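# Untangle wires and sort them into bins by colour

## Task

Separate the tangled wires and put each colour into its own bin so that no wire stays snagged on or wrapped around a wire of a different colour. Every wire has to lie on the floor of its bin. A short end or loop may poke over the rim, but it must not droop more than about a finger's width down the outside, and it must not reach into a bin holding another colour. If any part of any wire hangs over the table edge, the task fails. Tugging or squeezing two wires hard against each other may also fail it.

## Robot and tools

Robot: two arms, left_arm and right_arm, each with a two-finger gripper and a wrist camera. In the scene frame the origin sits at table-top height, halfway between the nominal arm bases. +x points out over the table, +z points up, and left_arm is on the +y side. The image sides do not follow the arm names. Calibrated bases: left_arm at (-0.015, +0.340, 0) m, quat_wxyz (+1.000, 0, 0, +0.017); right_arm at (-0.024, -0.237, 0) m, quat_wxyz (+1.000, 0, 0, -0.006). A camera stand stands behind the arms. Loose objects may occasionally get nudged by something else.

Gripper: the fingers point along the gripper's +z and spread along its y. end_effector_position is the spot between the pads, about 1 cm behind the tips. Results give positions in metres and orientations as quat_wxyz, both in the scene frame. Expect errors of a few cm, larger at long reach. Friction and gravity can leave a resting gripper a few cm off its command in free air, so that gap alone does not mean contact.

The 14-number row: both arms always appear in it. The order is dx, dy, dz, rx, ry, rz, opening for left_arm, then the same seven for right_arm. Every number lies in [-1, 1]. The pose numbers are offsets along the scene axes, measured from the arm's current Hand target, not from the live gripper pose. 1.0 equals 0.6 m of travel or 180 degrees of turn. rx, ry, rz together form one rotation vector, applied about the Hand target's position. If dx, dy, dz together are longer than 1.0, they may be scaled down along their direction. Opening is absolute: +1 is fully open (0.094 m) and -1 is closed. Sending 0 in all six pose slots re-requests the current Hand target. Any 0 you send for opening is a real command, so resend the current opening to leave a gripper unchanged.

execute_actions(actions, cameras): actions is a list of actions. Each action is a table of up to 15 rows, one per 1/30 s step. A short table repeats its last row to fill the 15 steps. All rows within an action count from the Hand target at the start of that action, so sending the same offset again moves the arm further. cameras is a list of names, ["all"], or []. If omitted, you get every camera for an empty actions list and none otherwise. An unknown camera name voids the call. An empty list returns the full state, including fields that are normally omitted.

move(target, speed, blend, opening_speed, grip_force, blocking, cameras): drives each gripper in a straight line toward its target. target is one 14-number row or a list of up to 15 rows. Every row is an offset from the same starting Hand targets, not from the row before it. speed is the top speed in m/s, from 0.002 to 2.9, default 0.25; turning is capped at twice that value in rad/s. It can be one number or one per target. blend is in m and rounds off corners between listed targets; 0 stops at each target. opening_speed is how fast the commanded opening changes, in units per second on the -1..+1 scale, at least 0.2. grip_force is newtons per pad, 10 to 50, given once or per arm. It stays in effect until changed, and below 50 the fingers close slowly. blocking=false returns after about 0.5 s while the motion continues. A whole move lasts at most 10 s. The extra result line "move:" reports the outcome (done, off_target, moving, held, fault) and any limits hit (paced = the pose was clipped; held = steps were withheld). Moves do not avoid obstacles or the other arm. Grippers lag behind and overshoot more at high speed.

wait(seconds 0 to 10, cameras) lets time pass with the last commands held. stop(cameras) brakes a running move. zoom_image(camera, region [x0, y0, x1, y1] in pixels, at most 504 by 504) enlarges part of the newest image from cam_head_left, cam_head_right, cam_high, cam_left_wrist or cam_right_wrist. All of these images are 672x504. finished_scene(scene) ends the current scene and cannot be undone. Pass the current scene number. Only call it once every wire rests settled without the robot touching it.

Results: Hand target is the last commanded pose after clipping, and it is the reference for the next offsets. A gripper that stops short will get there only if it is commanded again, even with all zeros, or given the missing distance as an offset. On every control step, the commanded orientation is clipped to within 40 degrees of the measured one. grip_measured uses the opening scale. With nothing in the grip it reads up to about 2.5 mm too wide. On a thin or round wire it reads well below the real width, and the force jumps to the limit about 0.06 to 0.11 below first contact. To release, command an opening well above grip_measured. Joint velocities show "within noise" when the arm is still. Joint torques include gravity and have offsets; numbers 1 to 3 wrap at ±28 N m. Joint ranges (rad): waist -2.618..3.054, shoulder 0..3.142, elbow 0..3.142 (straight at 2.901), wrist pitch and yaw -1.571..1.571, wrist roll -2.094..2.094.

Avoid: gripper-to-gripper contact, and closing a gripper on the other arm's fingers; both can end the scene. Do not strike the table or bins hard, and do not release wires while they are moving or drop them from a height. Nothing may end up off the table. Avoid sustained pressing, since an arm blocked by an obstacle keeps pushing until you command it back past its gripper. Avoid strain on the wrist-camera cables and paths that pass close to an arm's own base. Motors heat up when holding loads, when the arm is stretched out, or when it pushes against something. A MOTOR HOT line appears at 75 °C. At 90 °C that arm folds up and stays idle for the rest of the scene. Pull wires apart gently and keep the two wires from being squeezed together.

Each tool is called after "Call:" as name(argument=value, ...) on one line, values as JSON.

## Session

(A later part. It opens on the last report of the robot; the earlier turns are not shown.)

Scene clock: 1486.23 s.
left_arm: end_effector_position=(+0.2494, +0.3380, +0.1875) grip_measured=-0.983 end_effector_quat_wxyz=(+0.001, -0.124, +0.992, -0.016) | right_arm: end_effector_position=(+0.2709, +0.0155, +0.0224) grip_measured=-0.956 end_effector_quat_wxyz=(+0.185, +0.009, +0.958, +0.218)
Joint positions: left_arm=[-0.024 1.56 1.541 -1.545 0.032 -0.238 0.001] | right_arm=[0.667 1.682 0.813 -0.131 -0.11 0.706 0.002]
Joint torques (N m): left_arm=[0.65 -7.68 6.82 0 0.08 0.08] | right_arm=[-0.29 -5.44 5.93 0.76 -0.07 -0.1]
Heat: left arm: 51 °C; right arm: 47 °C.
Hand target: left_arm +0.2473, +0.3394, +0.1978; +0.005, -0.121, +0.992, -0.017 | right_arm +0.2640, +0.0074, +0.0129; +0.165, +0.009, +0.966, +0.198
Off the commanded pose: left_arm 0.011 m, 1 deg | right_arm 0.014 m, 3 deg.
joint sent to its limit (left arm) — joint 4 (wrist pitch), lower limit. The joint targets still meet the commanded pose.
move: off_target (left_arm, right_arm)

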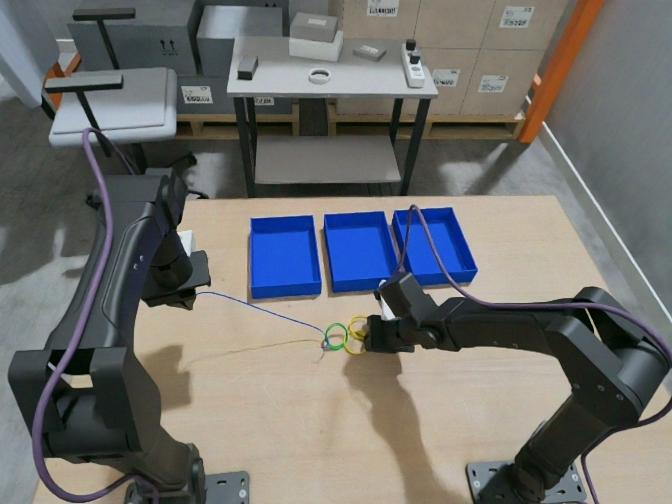

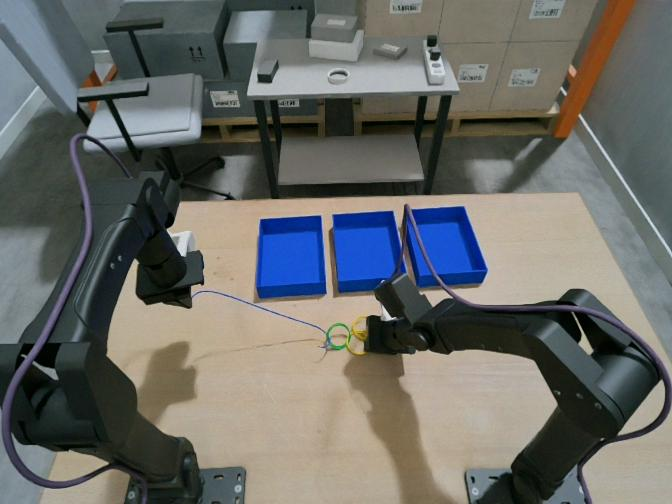

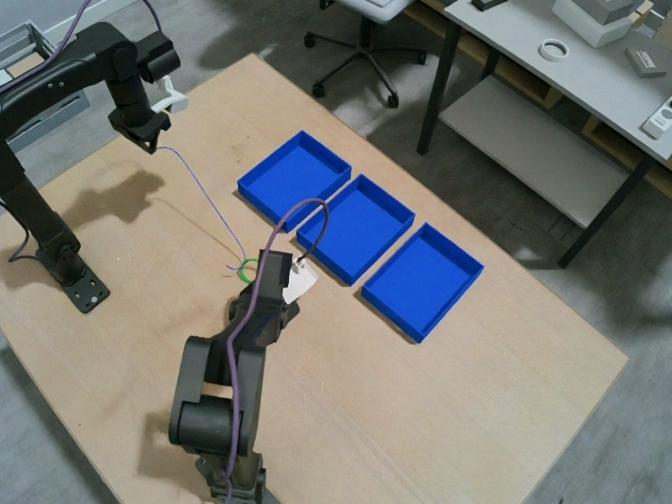

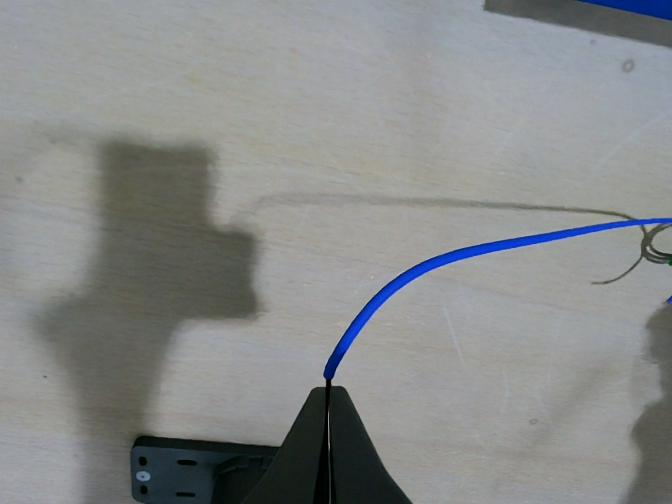

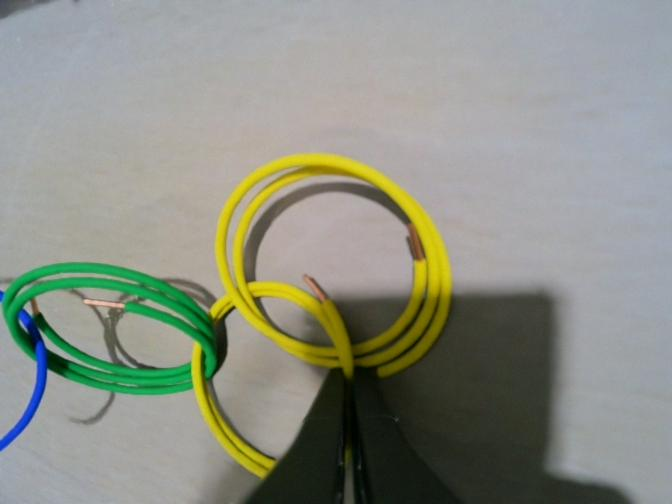

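Call:
move(target=[0,0.1,0.0,0,0,0,-1,0,0,0,0,0,0,-1], speed=0.05, cameras=["cam_head_left","cam_right_wrist","cam_high"])

Call:
zoom_image(camera="cam_head_left", region=[160, 230, 410, 380])

Scene clock: 1496.03 s.
left_arm: end_effector_position=(+0.2477, +0.3986, +0.1940) grip_measured=-0.983 end_effector_quat_wxyz=(+0.018, -0.125, +0.992, -0.015) | right_arm: end_effector_position=(+0.2709, +0.0155, +0.0224) grip_measured=-0.956 end_effector_quat_wxyz=(+0.185, +0.009, +0.958, +0.218)
Joint positions: left_arm=[0.204 1.56 1.567 -1.546 0.034 -0.013 0.001] | right_arm=[0.667 1.682 0.813 -0.131 -0.11 0.706 0.002]
Joint torques (N m): left_arm=[0.47 -5.46 6.87 0.05 0 0.12] | right_arm=[-0.31 -5.42 5.94 0.76 -0.07 -0.1]
Heat: left arm: 52 °C; right arm: 47 °C.
Hand target: left_arm +0.2474, +0.3995, +0.1978; +0.005, -0.121, +0.992, -0.017 | right_arm +0.2640, +0.0074, +0.0129; +0.165, +0.009, +0.966, +0.198
Off the commanded pose: left_arm 0.004 m, 2 deg | right_arm 0.014 m, 3 deg.
joint sent to its limit (left arm) — joint 4 (wrist pitch), lower limit. The joint targets still meet the commanded pose.
move: off_target (right_arm)
Images, in order (width x height): cam_head_left 672x504, cam_high 672x504, cam_right_wrist 672x504.

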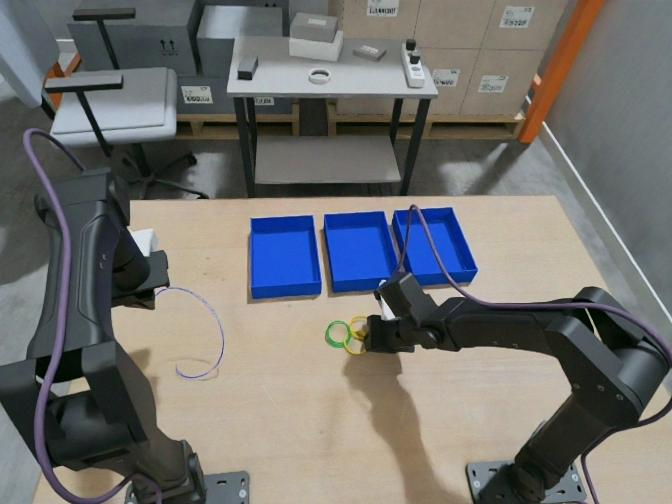

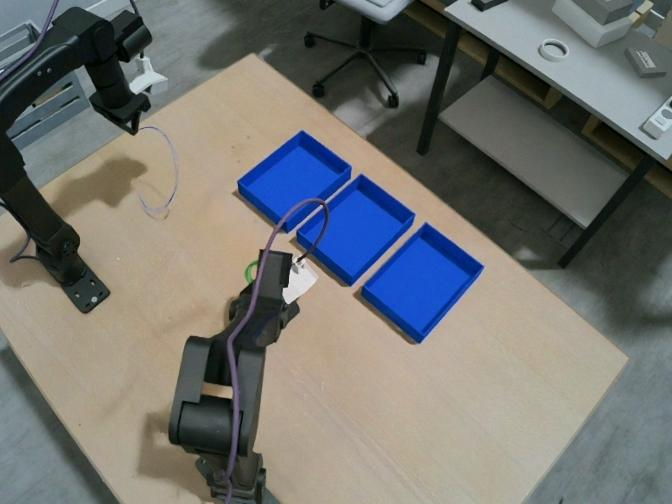

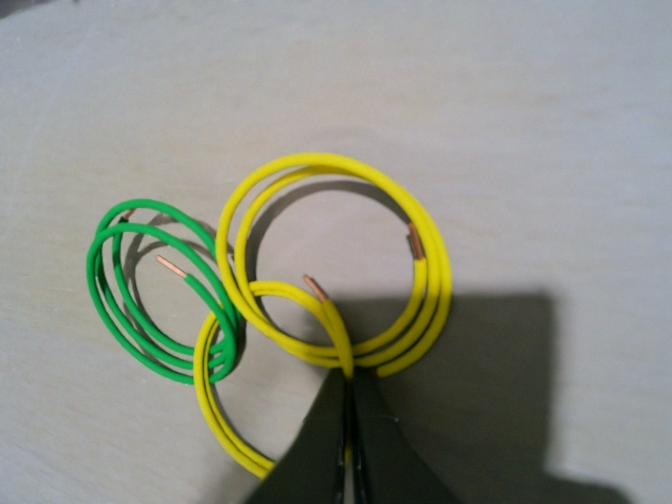

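Scaled by 2.016 from the camera's 672x504 image, which has a finer 960x720 frame.

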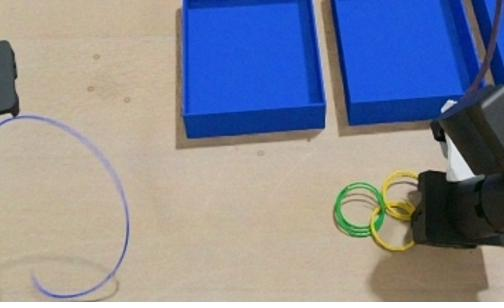

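Call:
move(target=[[0.15,-0.05,0.18,0,0,0,-1,0,0,0,0,0,0,-1],[0.38,-0.32,0.2,0,0,0,-1,0,0,0,0,0,0,-1]], speed=0.12, blend=0.04, cameras=["all"])

Call:
zoom_image(camera="cam_head_left", region=[180, 150, 480, 380])

Scene clock: 1521.17 s.
left_arm: end_effector_position=(+0.4691, +0.2096, +0.3177) grip_measured=-0.983 end_effector_quat_wxyz=(+0.293, -0.116, +0.940, -0.134) | right_arm: end_effector_position=(+0.2709, +0.0155, +0.0224) grip_measured=-0.956 end_effector_quat_wxyz=(+0.185, +0.009, +0.958, +0.218)
Joint positions: left_arm=[-0.288 2.236 2.849 -1.528 0.033 -0.509 0.001] | right_arm=[0.667 1.682 0.813 -0.131 -0.11 0.706 0.002]
Joint torques (N m): left_arm=[-0.2 -9.77 5.6 1.37 0.08 -0.07] | right_arm=[-0.29 -5.44 5.94 0.76 -0.07 -0.1]
Heat: left arm: 51 °C; right arm: 47 °C.
Hand target: left_arm +0.4753, +0.2075, +0.3179; +0.005, -0.122, +0.992, -0.017 | right_arm +0.2640, +0.0074, +0.0129; +0.165, +0.009, +0.966, +0.198
Off the commanded pose: left_arm 0.007 m, 36 deg | right_arm 0.014 m, 3 deg.
elbow stopped short (left arm): the move would have taken joint 3 (elbow) straighter than the controller allows.
move: off_target (left_arm, right_arm)

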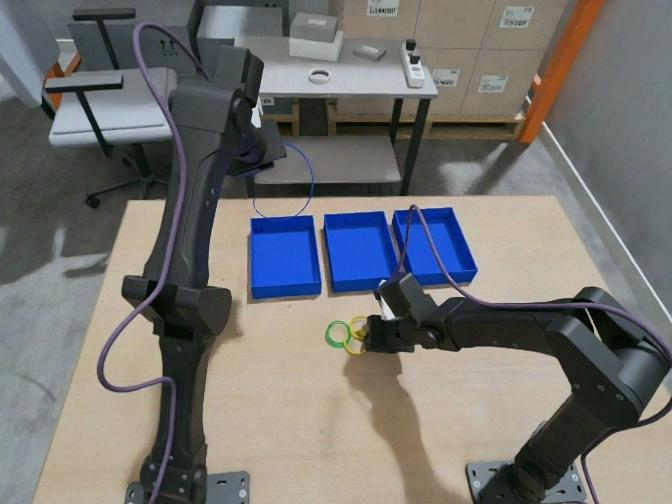

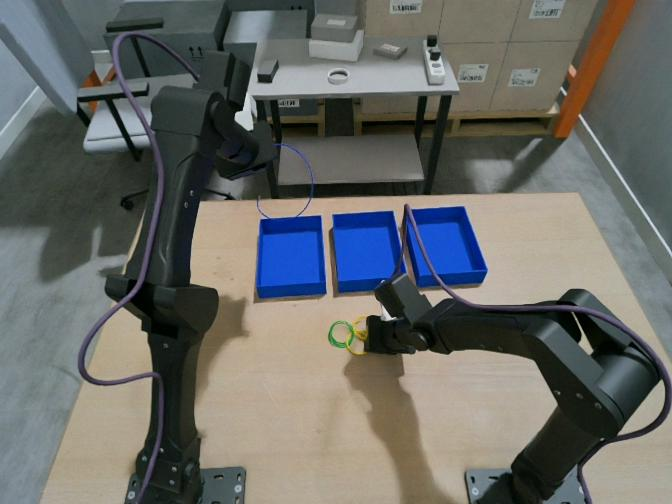

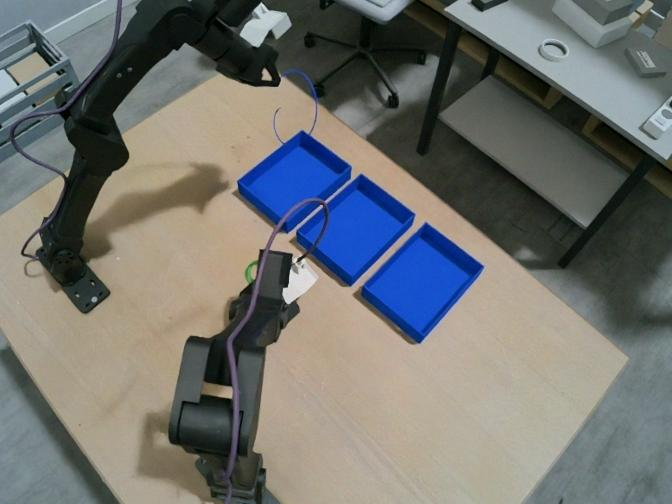

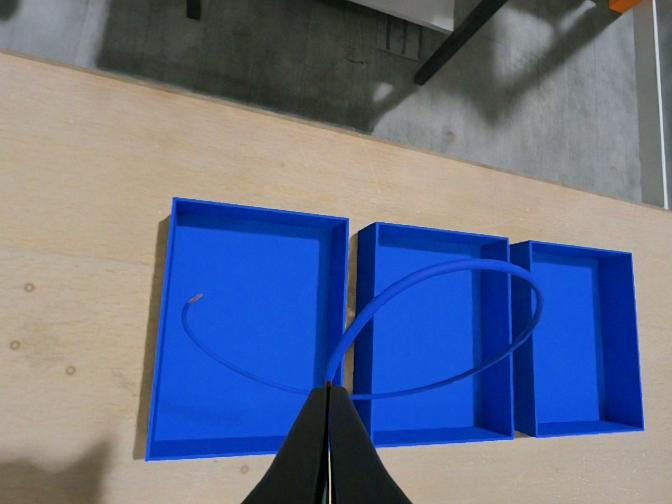

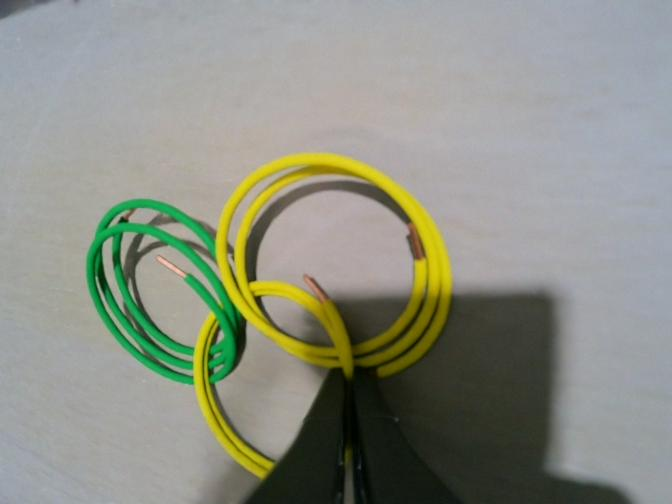

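Scaled by 1.680 from the camera's 672x504 image, which has a finer 960x720 frame.

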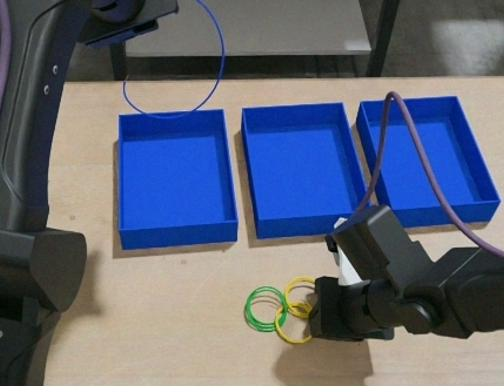

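Call:
move(target=[0.01,0.02,-0.28,0,0,0,-1,0,0,0,0,0,0,-1], speed=0.1, cameras=["cam_head_left","cam_head_right","cam_high","cam_left_wrist"])

Call:
zoom_image(camera="cam_head_left", region=[180, 150, 380, 320])

Scene clock: 1559.03 s.
left_arm: end_effector_position=(+0.4850, +0.2144, +0.1642) grip_measured=-0.983 end_effector_quat_wxyz=(+0.124, -0.124, +0.982, -0.066) | right_arm: end_effector_position=(+0.2709, +0.0155, +0.0224) grip_measured=-0.956 end_effector_quat_wxyz=(+0.185, +0.009, +0.958, +0.218)
Joint positions: left_arm=[-0.27 2.456 2.709 -1.543 0.035 -0.491 0.001] | right_arm=[0.667 1.682 0.813 -0.131 -0.11 0.706 0.002]
Joint torques (N m): left_arm=[0.76 -11.78 4.55 0.43 0 0.11] | right_arm=[-0.29 -5.42 5.93 0.76 -0.07 -0.1]
Heat: left arm: 51 °C; right arm: 47 °C.
Hand target: left_arm +0.4814, +0.2196, +0.1498; +0.005, -0.122, +0.992, -0.017 | right_arm +0.2640, +0.0074, +0.0129; +0.165, +0.009, +0.966, +0.198
Off the commanded pose: left_arm 0.016 m, 15 deg | right_arm 0.014 m, 3 deg.
elbow stopped short (left arm): the move would have taken joint 3 (elbow) straighter than the controller allows.
joint sent to its limit (left arm) — joint 4 (wrist pitch), lower limit. The joint targets are off in orientation, not in position.
move: off_target (left_arm, right_arm)
Images, in order (width x height): cam_head_left 672x504, cam_head_right 672x504, cam_high 672x504, cam_left_wrist 672x504.

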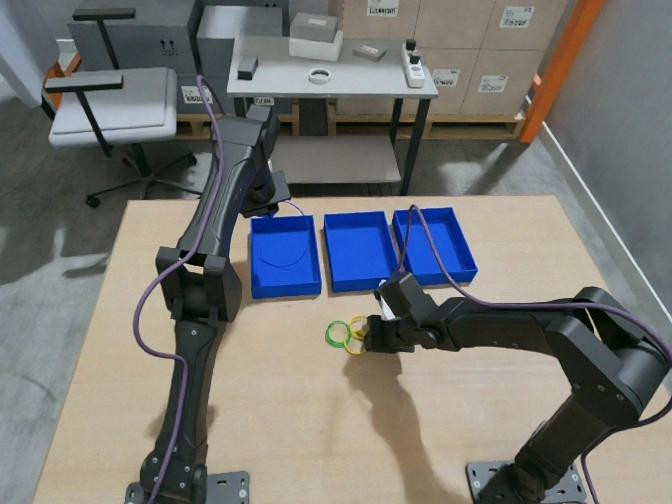

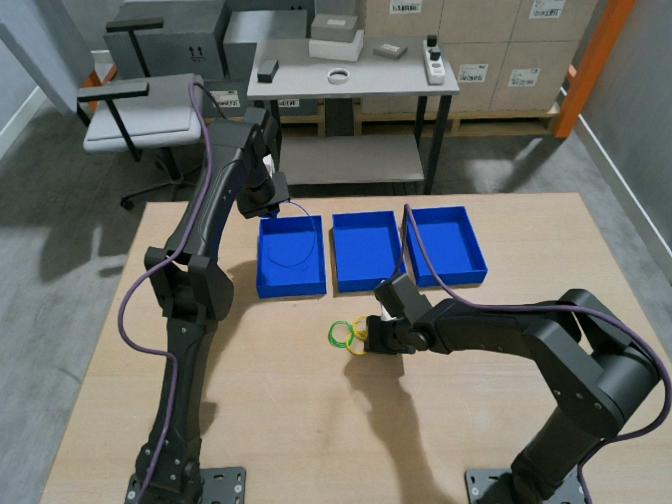

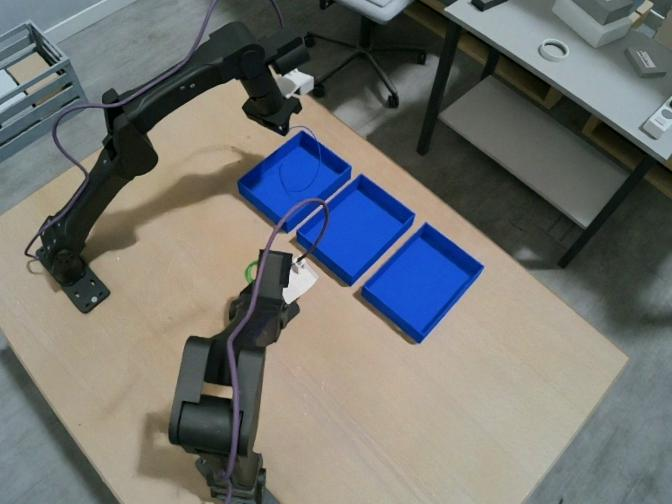

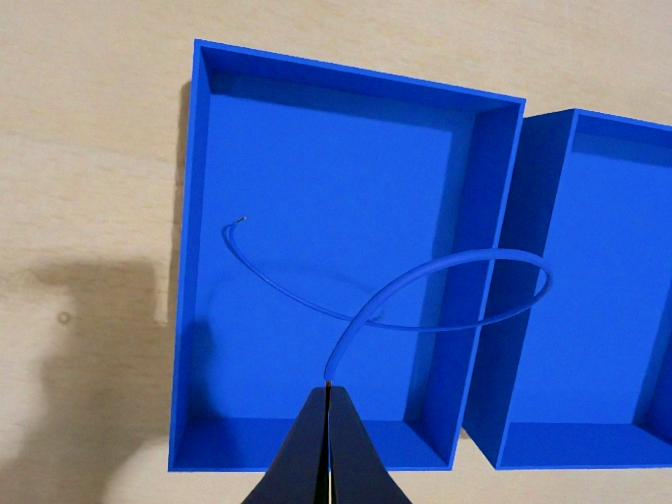

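Scaled by 2.520 from the camera's 672x504 image, which has a finer 960x720 frame.

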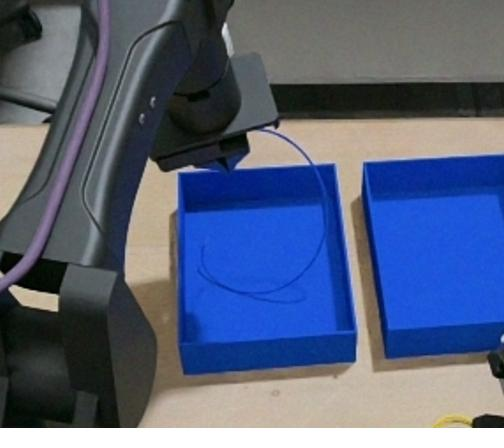

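Call:
move(target=[0.0,0.055,-0.13,0,0,0,-1,0,0,0,0,0,0,-1], speed=0.08, cameras=["cam_head_left","cam_high","cam_left_wrist"])

Call:
zoom_image(camera="cam_head_left", region=[180, 150, 380, 320])

Scene clock: 1570.03 s.
left_arm: end_effector_position=(+0.4874, +0.2474, +0.0855) grip_measured=-0.983 end_effector_quat_wxyz=(+0.045, -0.124, +0.991, -0.032) | right_arm: end_effector_position=(+0.2709, +0.0155, +0.0224) grip_measured=-0.956 end_effector_quat_wxyz=(+0.185, +0.009, +0.958, +0.218)
Joint positions: left_arm=[-0.206 2.595 2.673 -1.544 0.035 -0.421 0.001] | right_arm=[0.667 1.682 0.813 -0.131 -0.11 0.706 0.002]
Joint velocities: left_arm=[0.002 -0.002 -0.017 -0.154 -0.007 0.022 0] | right_arm=[within noise]
Joint torques (N m): left_arm=[0.57 -12.7 4.79 0.14 -0.01 0.05] | right_arm=[-0.29 -5.44 5.91 0.76 -0.07 -0.09]
Heat: left arm: 50 °C; right arm: 47 °C.
Hand target: left_arm +0.4814, +0.2524, +0.0719; +0.005, -0.121, +0.992, -0.017 | right_arm +0.2640, +0.0074, +0.0129; +0.165, +0.009, +0.966, +0.198
Off the commanded pose: left_arm 0.016 m, 5 deg | right_arm 0.014 m, 3 deg.
joint sent to its limit (left arm) — joint 4 (wrist pitch), lower limit. The joint targets still meet the commanded pose.
move: off_target (left_arm, right_arm)
Images, in order (width x height): cam_head_left 672x504, cam_high 672x504, cam_left_wrist 672x504.

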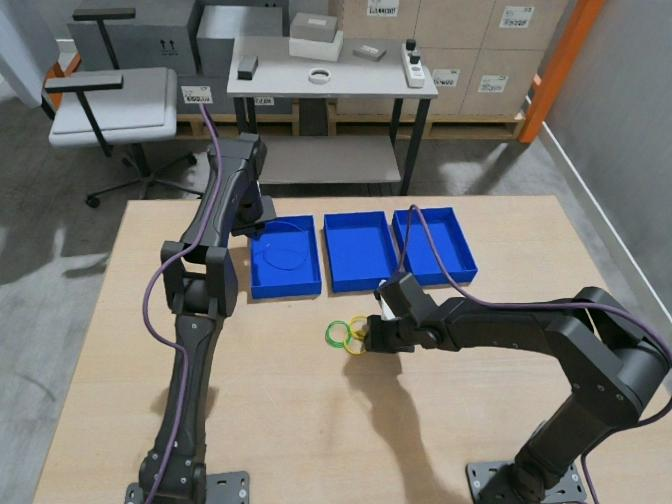

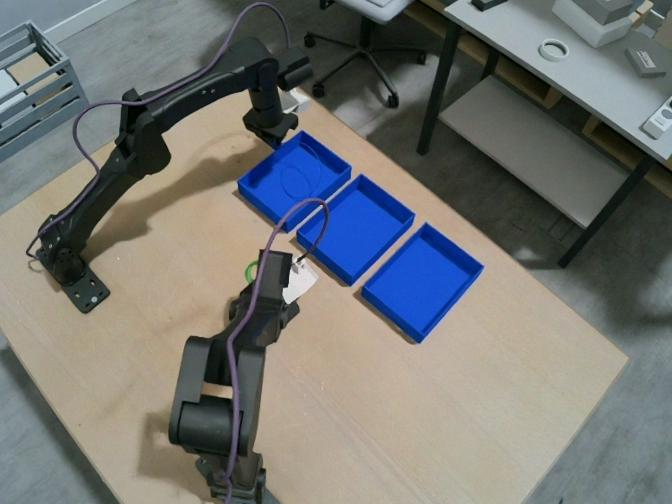

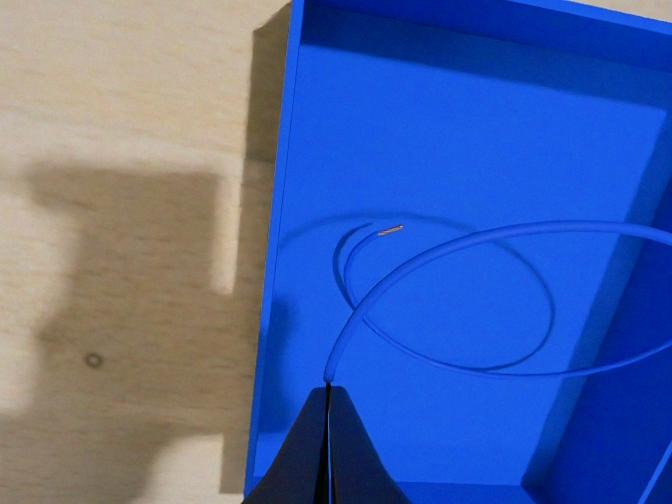

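Scaled by 2.520 from the camera's 672x504 image, which has a finer 960x720 frame.

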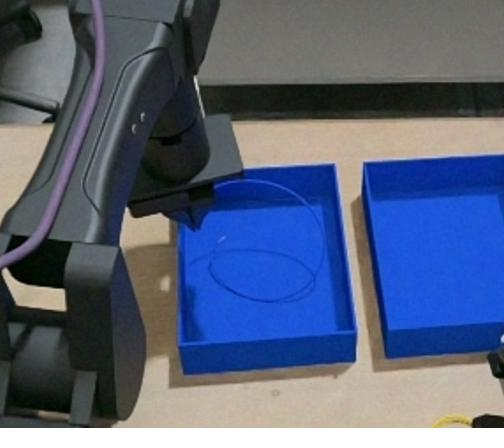

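Call:
move(target=[[0.0,-0.03,-0.075,0,0,0,-1,0,0,0,0,0,0,-1],[0.0,-0.03,-0.075,0,0,0,-0.75,0,0,0,0,0,0,-1],[0.0,-0.03,0.05,0,0,0,-0.75,0,0,0,0,0,0,-1],[0.0,-0.03,0.3,0,0,0,-0.75,0,0,0,0,0,0,-1]], speed=0.08, cameras=["cam_head_left","cam_high","cam_left_wrist"])

Call:
zoom_image(camera="cam_head_left", region=[180, 150, 380, 320])

Scene clock: 1595.03 s.
left_arm: end_effector_position=(+0.4869, +0.2342, +0.2376) grip_measured=-0.753 end_effector_quat_wxyz=(+0.208, -0.119, +0.967, -0.088) | right_arm: end_effector_position=(+0.2709, +0.0155, +0.0224) grip_measured=-0.956 end_effector_quat_wxyz=(+0.185, +0.009, +0.958, +0.218)
Joint positions: left_arm=[-0.232 2.35 2.777 -1.545 0.035 -0.45 0.012] | right_arm=[0.667 1.682 0.813 -0.131 -0.11 0.706 0.002]
Joint torques (N m): left_arm=[-0.29 -14.42 5.98 0.79 0.04 -0.09] | right_arm=[-0.29 -5.44 5.94 0.76 -0.07 -0.09]
Motor temperatures (°C): left_arm=[33 54 50 34 31 33 37] | right_arm=[31 36 46 36 34 32 36]
Heat: left arm: 54 °C; right arm: 46 °C.
Hand target: left_arm +0.4814, +0.2344, +0.2519; +0.005, -0.121, +0.992, -0.018 | right_arm +0.2640, +0.0074, +0.0129; +0.165, +0.009, +0.966, +0.198
Off the commanded pose: left_arm 0.015 m, 25 deg | right_arm 0.014 m, 3 deg.
joint sent to its limit (left arm) — joint 4 (wrist pitch), lower limit. The joint targets are off in orientation, not in position.
move: off_target (left_arm, right_arm); target 2's new opening was sent with left_arm's hand 0.013 m and 1 deg from that target
Images, in order (width x height): cam_head_left 672x504, cam_high 672x504, cam_left_wrist 672x504.

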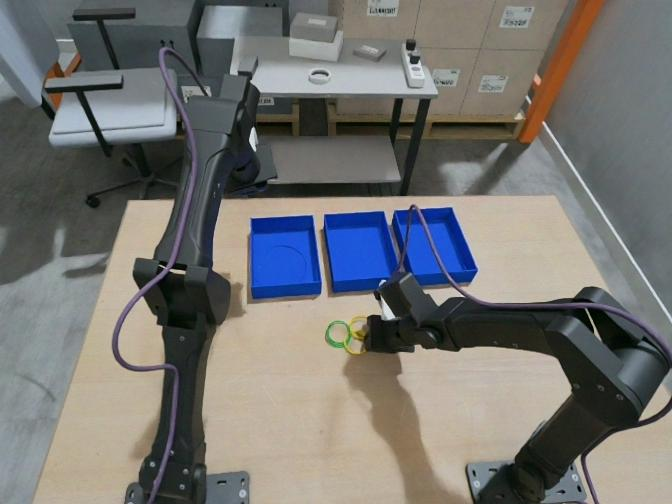

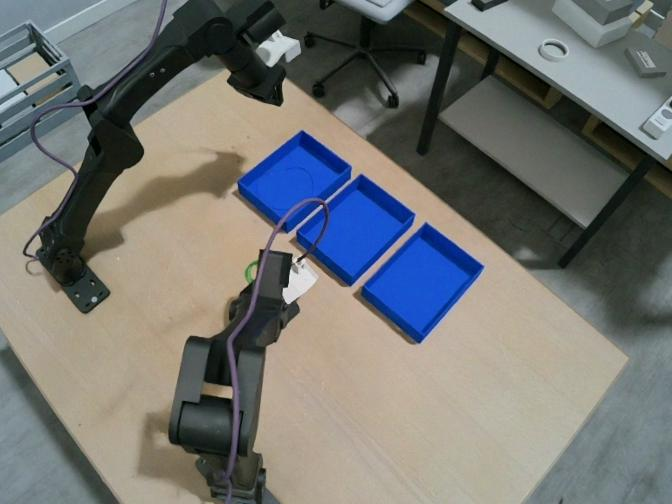

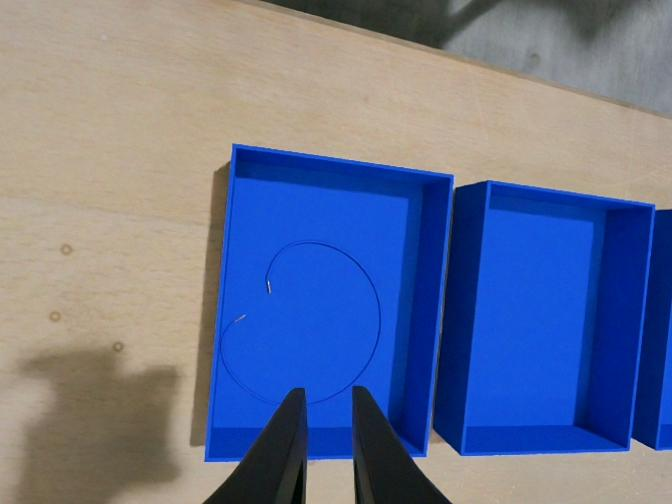

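Scaled by 2.520 from the camera's 672x504 image, which has a finer 960x720 frame.

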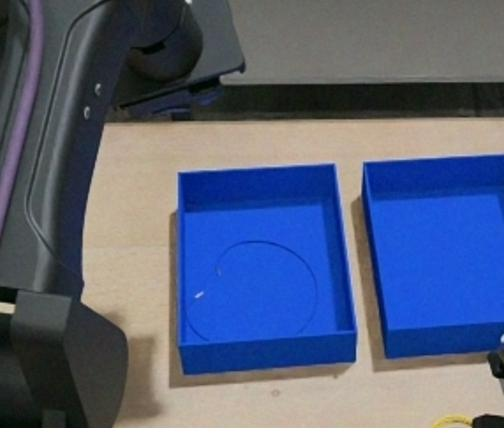

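Call:
move(target=[[-0.3,-0.08,0.0,0,0,0,-0.7,0,0,0,0,0,0,-1],[-0.42,-0.21,-0.24,-0.1,0,0,-0.7,0,0,0,0,0,0,-1]], speed=0.15, blend=0.05, cameras=["cam_head_left","cam_right_wrist","cam_left_wrist"])

Call:
zoom_image(camera="cam_left_wrist", region=[300, 100, 672, 470])

Call:
zoom_image(camera="cam_right_wrist", region=[60, 150, 360, 450])

Scene clock: 1611.97 s.
left_arm: end_effector_position=(+0.2310, +0.1106, +0.1049) grip_measured=-0.703 end_effector_quat_wxyz=(-0.019, -0.121, +0.979, -0.164) | right_arm: end_effector_position=(+0.2709, +0.0155, +0.0224) grip_measured=-0.956 end_effector_quat_wxyz=(+0.185, +0.009, +0.958, +0.218)
Joint positions: left_arm=[-0.645 1.633 1.243 -0.984 0.269 -0.884 0.014] | right_arm=[0.667 1.682 0.813 -0.131 -0.11 0.706 0.002]
Joint torques (N m): left_arm=[-0.5 -8.91 4.79 0.72 0.18 -0.11] | right_arm=[-0.31 -5.44 5.94 0.75 -0.07 -0.09]
Heat: left arm: 53 °C; right arm: 46 °C.
Hand target: left_arm +0.2293, +0.1085, +0.1078; -0.014, -0.121, +0.978, -0.172 | right_arm +0.2640, +0.0074, +0.0129; +0.165, +0.009, +0.966, +0.198
Off the commanded pose: left_arm 0.004 m, 1 deg | right_arm 0.014 m, 3 deg.
move: off_target (right_arm)
Images, in order (width x height): cam_head_left 672x504, cam_left_wrist 672x504, cam_right_wrist 672x504.

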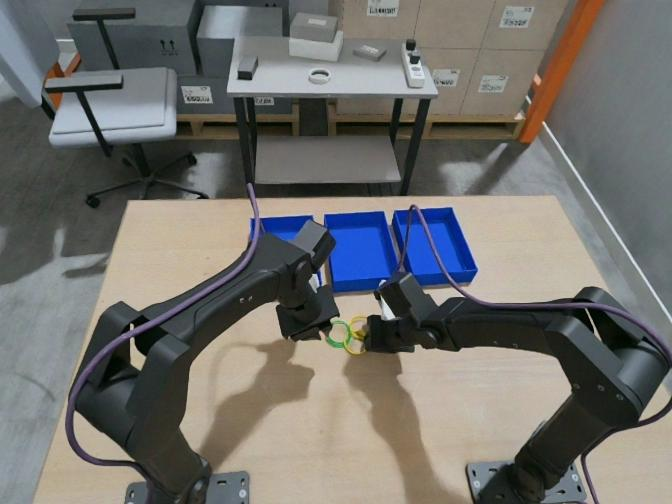

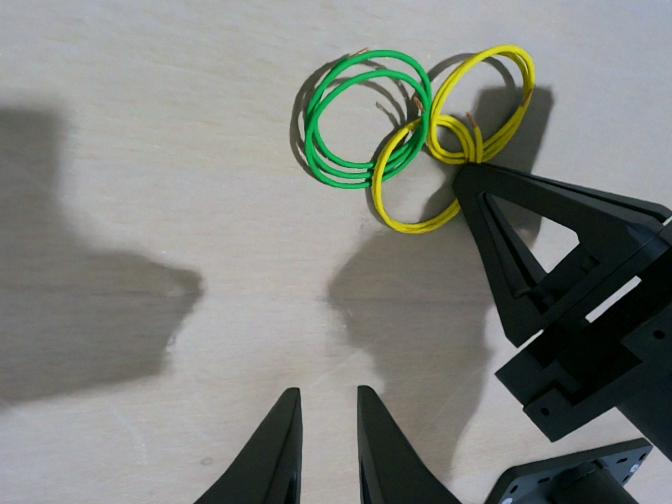

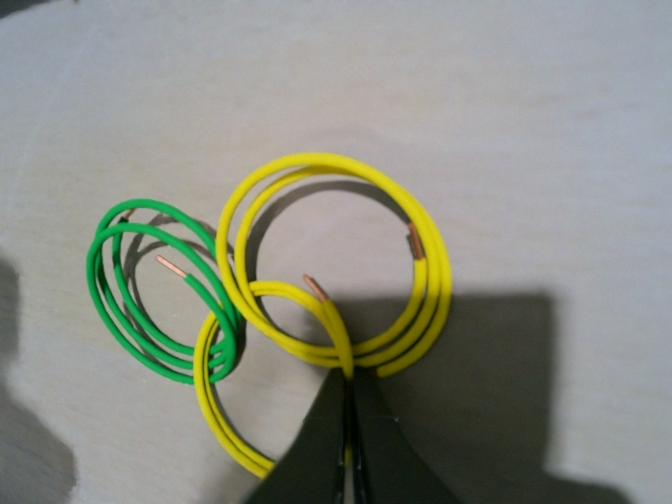

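Scaled by 1.355 from the camera's 672x504 image, which has a finer 960x720 frame.

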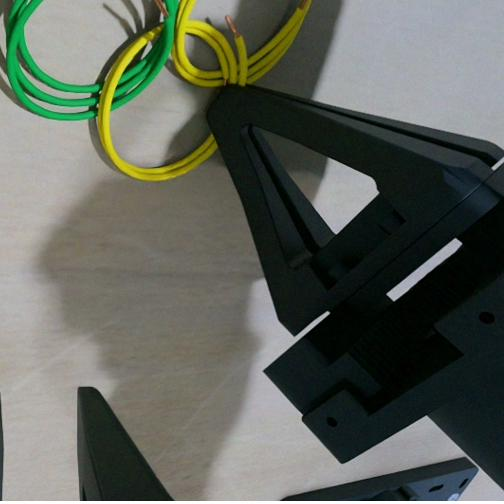

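Scaled by 1.680 from the camera's 672x504 image, which has a finer 960x720 frame.

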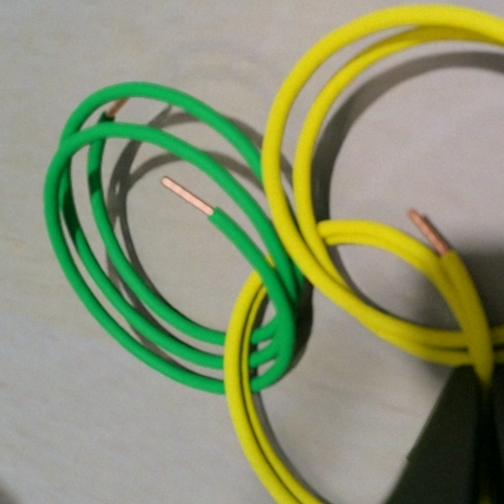

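Call:
move(target=[0.09,-0.068,-0.085,0,0,0,-0.7,0,0,0,0,0,0,-1], speed=0.08, cameras=["cam_right_wrist","cam_left_wrist"])

Call:
zoom_image(camera="cam_left_wrist", region=[200, 150, 500, 450])

Call:
zoom_image(camera="cam_right_wrist", region=[60, 150, 360, 450])

Scene clock: 1641.30 s.
left_arm: end_effector_position=(+0.2781, +0.0758, +0.0556) grip_measured=-0.703 end_effector_quat_wxyz=(-0.020, -0.123, +0.978, -0.165) | right_arm: end_effector_position=(+0.2709, +0.0155, +0.0224) grip_measured=-0.956 end_effector_quat_wxyz=(+0.185, +0.009, +0.958, +0.218)
Joint positions: left_arm=[-0.648 1.891 1.351 -0.833 0.27 -0.89 0.014] | right_arm=[0.667 1.682 0.813 -0.131 -0.11 0.706 0.002]
Joint torques (N m): left_arm=[-0.9 -8.38 7.1 0.69 0.2 -0.08] | right_arm=[-0.31 -5.42 5.94 0.76 -0.07 -0.1]
Heat: left arm: 52 °C; right arm: 46 °C.
Hand target: left_arm +0.2835, +0.0677, +0.0570; -0.014, -0.121, +0.977, -0.173 | right_arm +0.2640, +0.0074, +0.0129; +0.165, +0.009, +0.966, +0.198
Off the commanded pose: left_arm 0.010 m, 1 deg | right_arm 0.014 m, 3 deg.
move: off_target (right_arm)
Images, in order (width x height): cam_left_wrist 672x504, cam_right_wrist 672x504.

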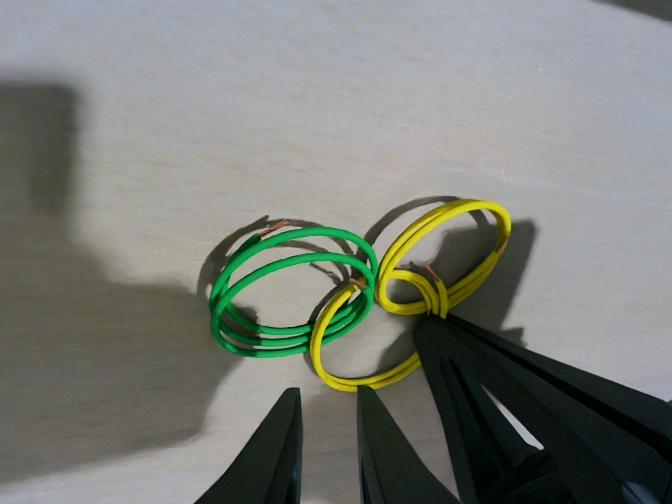

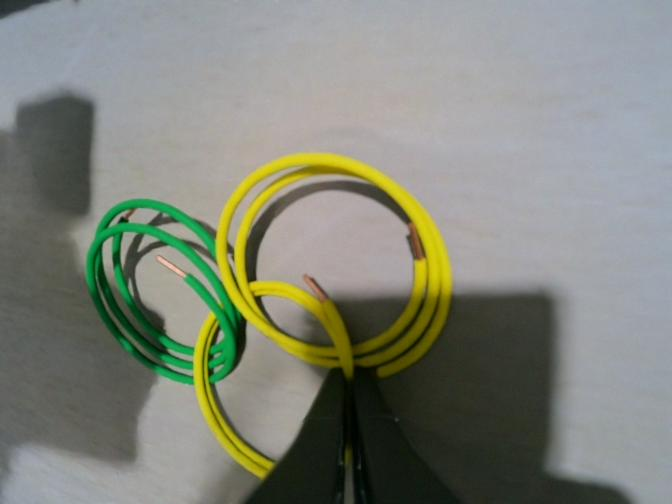

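Scaled by 1.680 from the camera's 672x504 image, which has a finer 960x720 frame.

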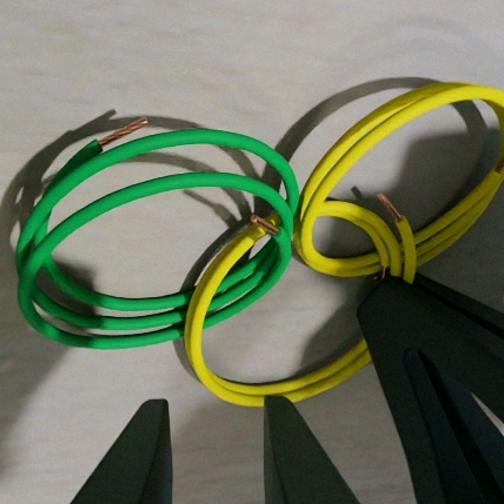

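Scaled by 1.680 from the camera's 672x504 image, which has a finer 960x720 frame.

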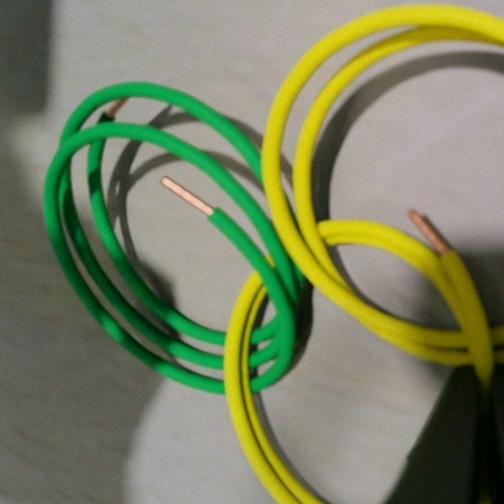

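Call:
move(target=[0.012,0.022,-0.03,0,0,-0.25,-0.8,0,0,0,0,0,0,-1], speed=0.08, cameras=["cam_left_wrist"])

Call:
zoom_image(camera="cam_left_wrist", region=[200, 150, 500, 450])

Scene clock: 1673.43 s.
left_arm: end_effector_position=(+0.2887, +0.0793, +0.0416) grip_measured=-0.797 end_effector_quat_wxyz=(-0.071, +0.261, +0.950, -0.154) | right_arm: end_effector_position=(+0.2709, +0.0155, +0.0224) grip_measured=-0.956 end_effector_quat_wxyz=(+0.185, +0.009, +0.958, +0.218)
Joint positions: left_arm=[-0.596 2.143 1.667 -1.144 0.338 -0.017 0.01] | right_arm=[0.667 1.682 0.813 -0.131 -0.11 0.706 0.002]
Joint torques (N m): left_arm=[0.81 -9.73 7.12 -0.08 0.24 0.07] | right_arm=[-0.29 -5.42 5.94 0.76 -0.07 -0.1]
Heat: left arm: 52 °C; right arm: 46 °C.
Hand target: left_arm +0.2906, +0.0809, +0.0389; -0.079, +0.263, +0.949, -0.154 | right_arm +0.2640, +0.0074, +0.0129; +0.165, +0.009, +0.966, +0.198
Off the commanded pose: left_arm 0.004 m, 1 deg | right_arm 0.014 m, 3 deg.
move: off_target (right_arm)
Images, in order (width x height): cam_left_wrist 672x504.

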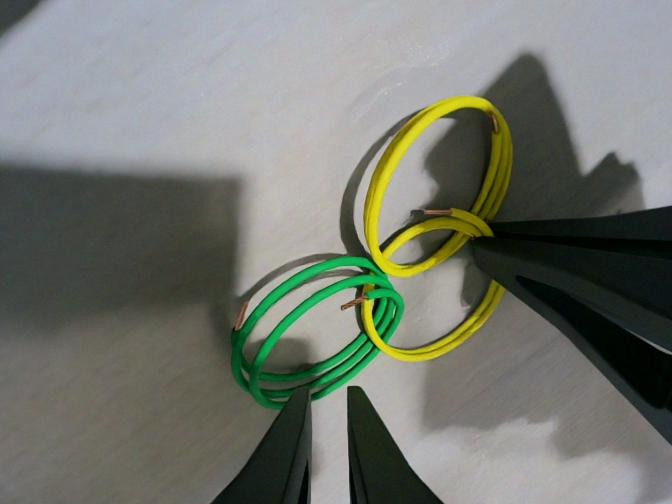

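Scaled by 1.680 from the camera's 672x504 image, which has a finer 960x720 frame.

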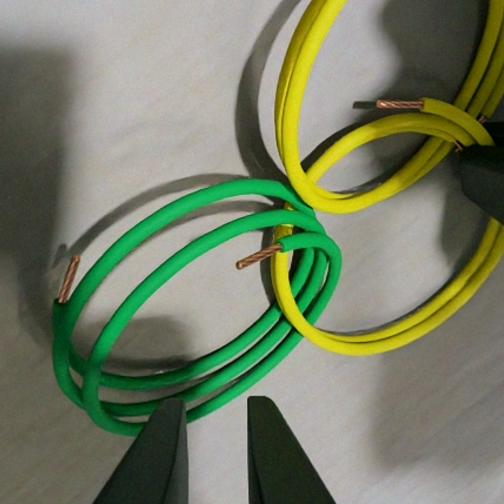

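Call:
move(target=[0.014,0.021,-0.022,0,0,0,-0.75,0,0,0,0,0,0,-1], speed=0.08, cameras=["cam_left_wrist"])

Call:
zoom_image(camera="cam_left_wrist", region=[200, 200, 450, 450])

Scene clock: 1706.97 s.
left_arm: end_effector_position=(+0.2974, +0.0927, +0.0334) grip_measured=-0.753 end_effector_quat_wxyz=(-0.076, +0.259, +0.951, -0.154) | right_arm: end_effector_position=(+0.2709, +0.0155, +0.0224) grip_measured=-0.956 end_effector_quat_wxyz=(+0.185, +0.009, +0.958, +0.218)
Joint positions: left_arm=[-0.556 2.165 1.667 -1.145 0.337 0.023 0.012] | right_arm=[0.667 1.682 0.813 -0.131 -0.11 0.706 0.002]
Joint torques (N m): left_arm=[0.62 -9.65 5.24 0.15 0.23 0.09] | right_arm=[-0.29 -5.44 5.94 0.76 -0.07 -0.1]
Motor temperatures (°C): left_arm=[33 49 50 33 32 33 36] | right_arm=[31 36 46 36 34 32 37]
Heat: left arm: 50 °C; right arm: 46 °C.
Hand target: left_arm +0.2990, +0.0935, +0.0257; -0.079, +0.263, +0.949, -0.154 | right_arm +0.2640, +0.0074, +0.0129; +0.165, +0.009, +0.966, +0.198
Off the commanded pose: left_arm 0.008 m, 1 deg | right_arm 0.014 m, 3 deg.
move: off_target (right_arm)
Images, in order (width x height): cam_left_wrist 672x504.

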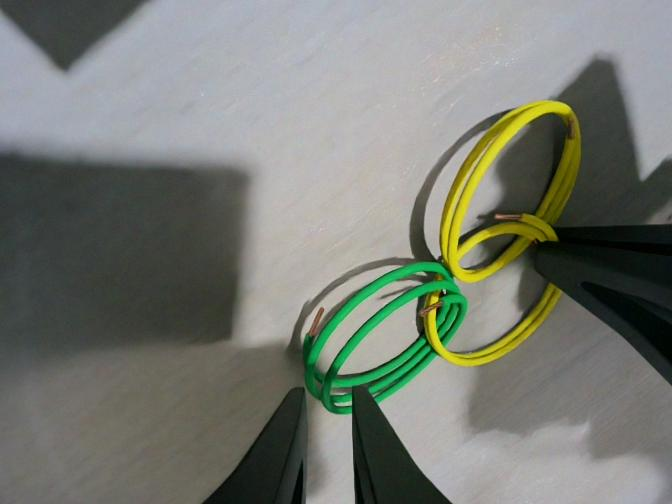

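Scaled by 2.016 from the camera's 672x504 image, which has a finer 960x720 frame.

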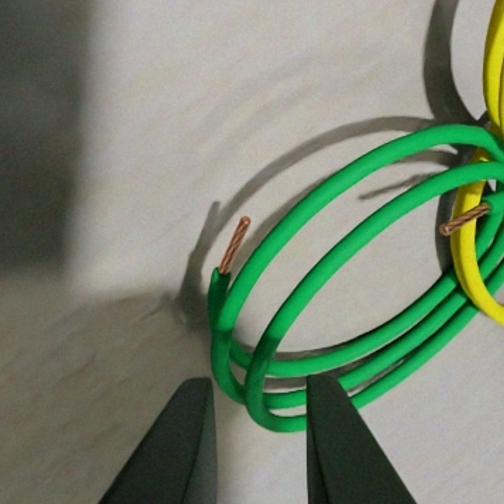

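Call:
move(target=[[0.0083,-0.0045,0.005,0,0,0,-0.86,0,0,0,0,0,0,-1],[0.0083,-0.0045,-0.022,0,0,0,-0.86,0,0,0,0,0,0,-1]], speed=0.06, cameras=["cam_left_wrist"])

Call:
zoom_image(camera="cam_left_wrist", region=[240, 270, 440, 470])

Scene clock: 1728.33 s.
left_arm: end_effector_position=(+0.3034, +0.0893, +0.0232) grip_measured=-0.857 end_effector_quat_wxyz=(-0.075, +0.259, +0.950, -0.154) | right_arm: end_effector_position=(+0.2709, +0.0155, +0.0224) grip_measured=-0.956 end_effector_quat_wxyz=(+0.185, +0.009, +0.958, +0.218)
Joint positions: left_arm=[-0.556 2.201 1.684 -1.124 0.337 0.023 0.007] | right_arm=[0.667 1.682 0.813 -0.131 -0.11 0.706 0.002]
Joint torques (N m): left_arm=[0.49 -9.94 4.49 0.26 0.23 0.08] | right_arm=[-0.29 -5.42 5.94 0.76 -0.07 -0.09]
Heat: left arm: 49 °C; right arm: 45 °C.
Hand target: left_arm +0.3040, +0.0908, +0.0125; -0.079, +0.262, +0.949, -0.154 | right_arm +0.2640, +0.0074, +0.0129; +0.165, +0.009, +0.966, +0.198
Off the commanded pose: left_arm 0.011 m, 1 deg | right_arm 0.014 m, 3 deg.
move: off_target (left_arm, right_arm)
Images, in order (width x height): cam_left_wrist 672x504.

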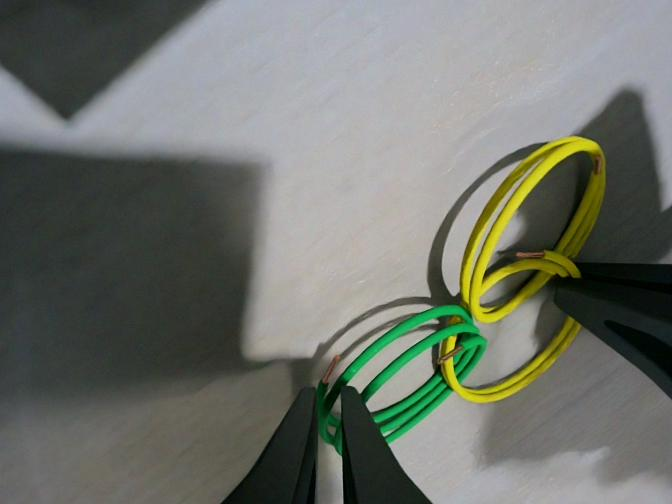

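Scaled by 2.520 from the camera's 672x504 image, which has a finer 960x720 frame.

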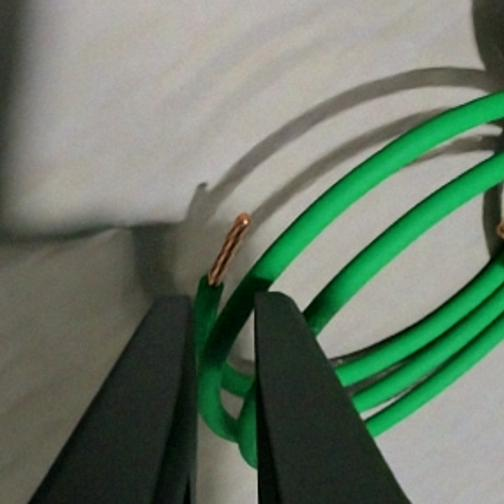

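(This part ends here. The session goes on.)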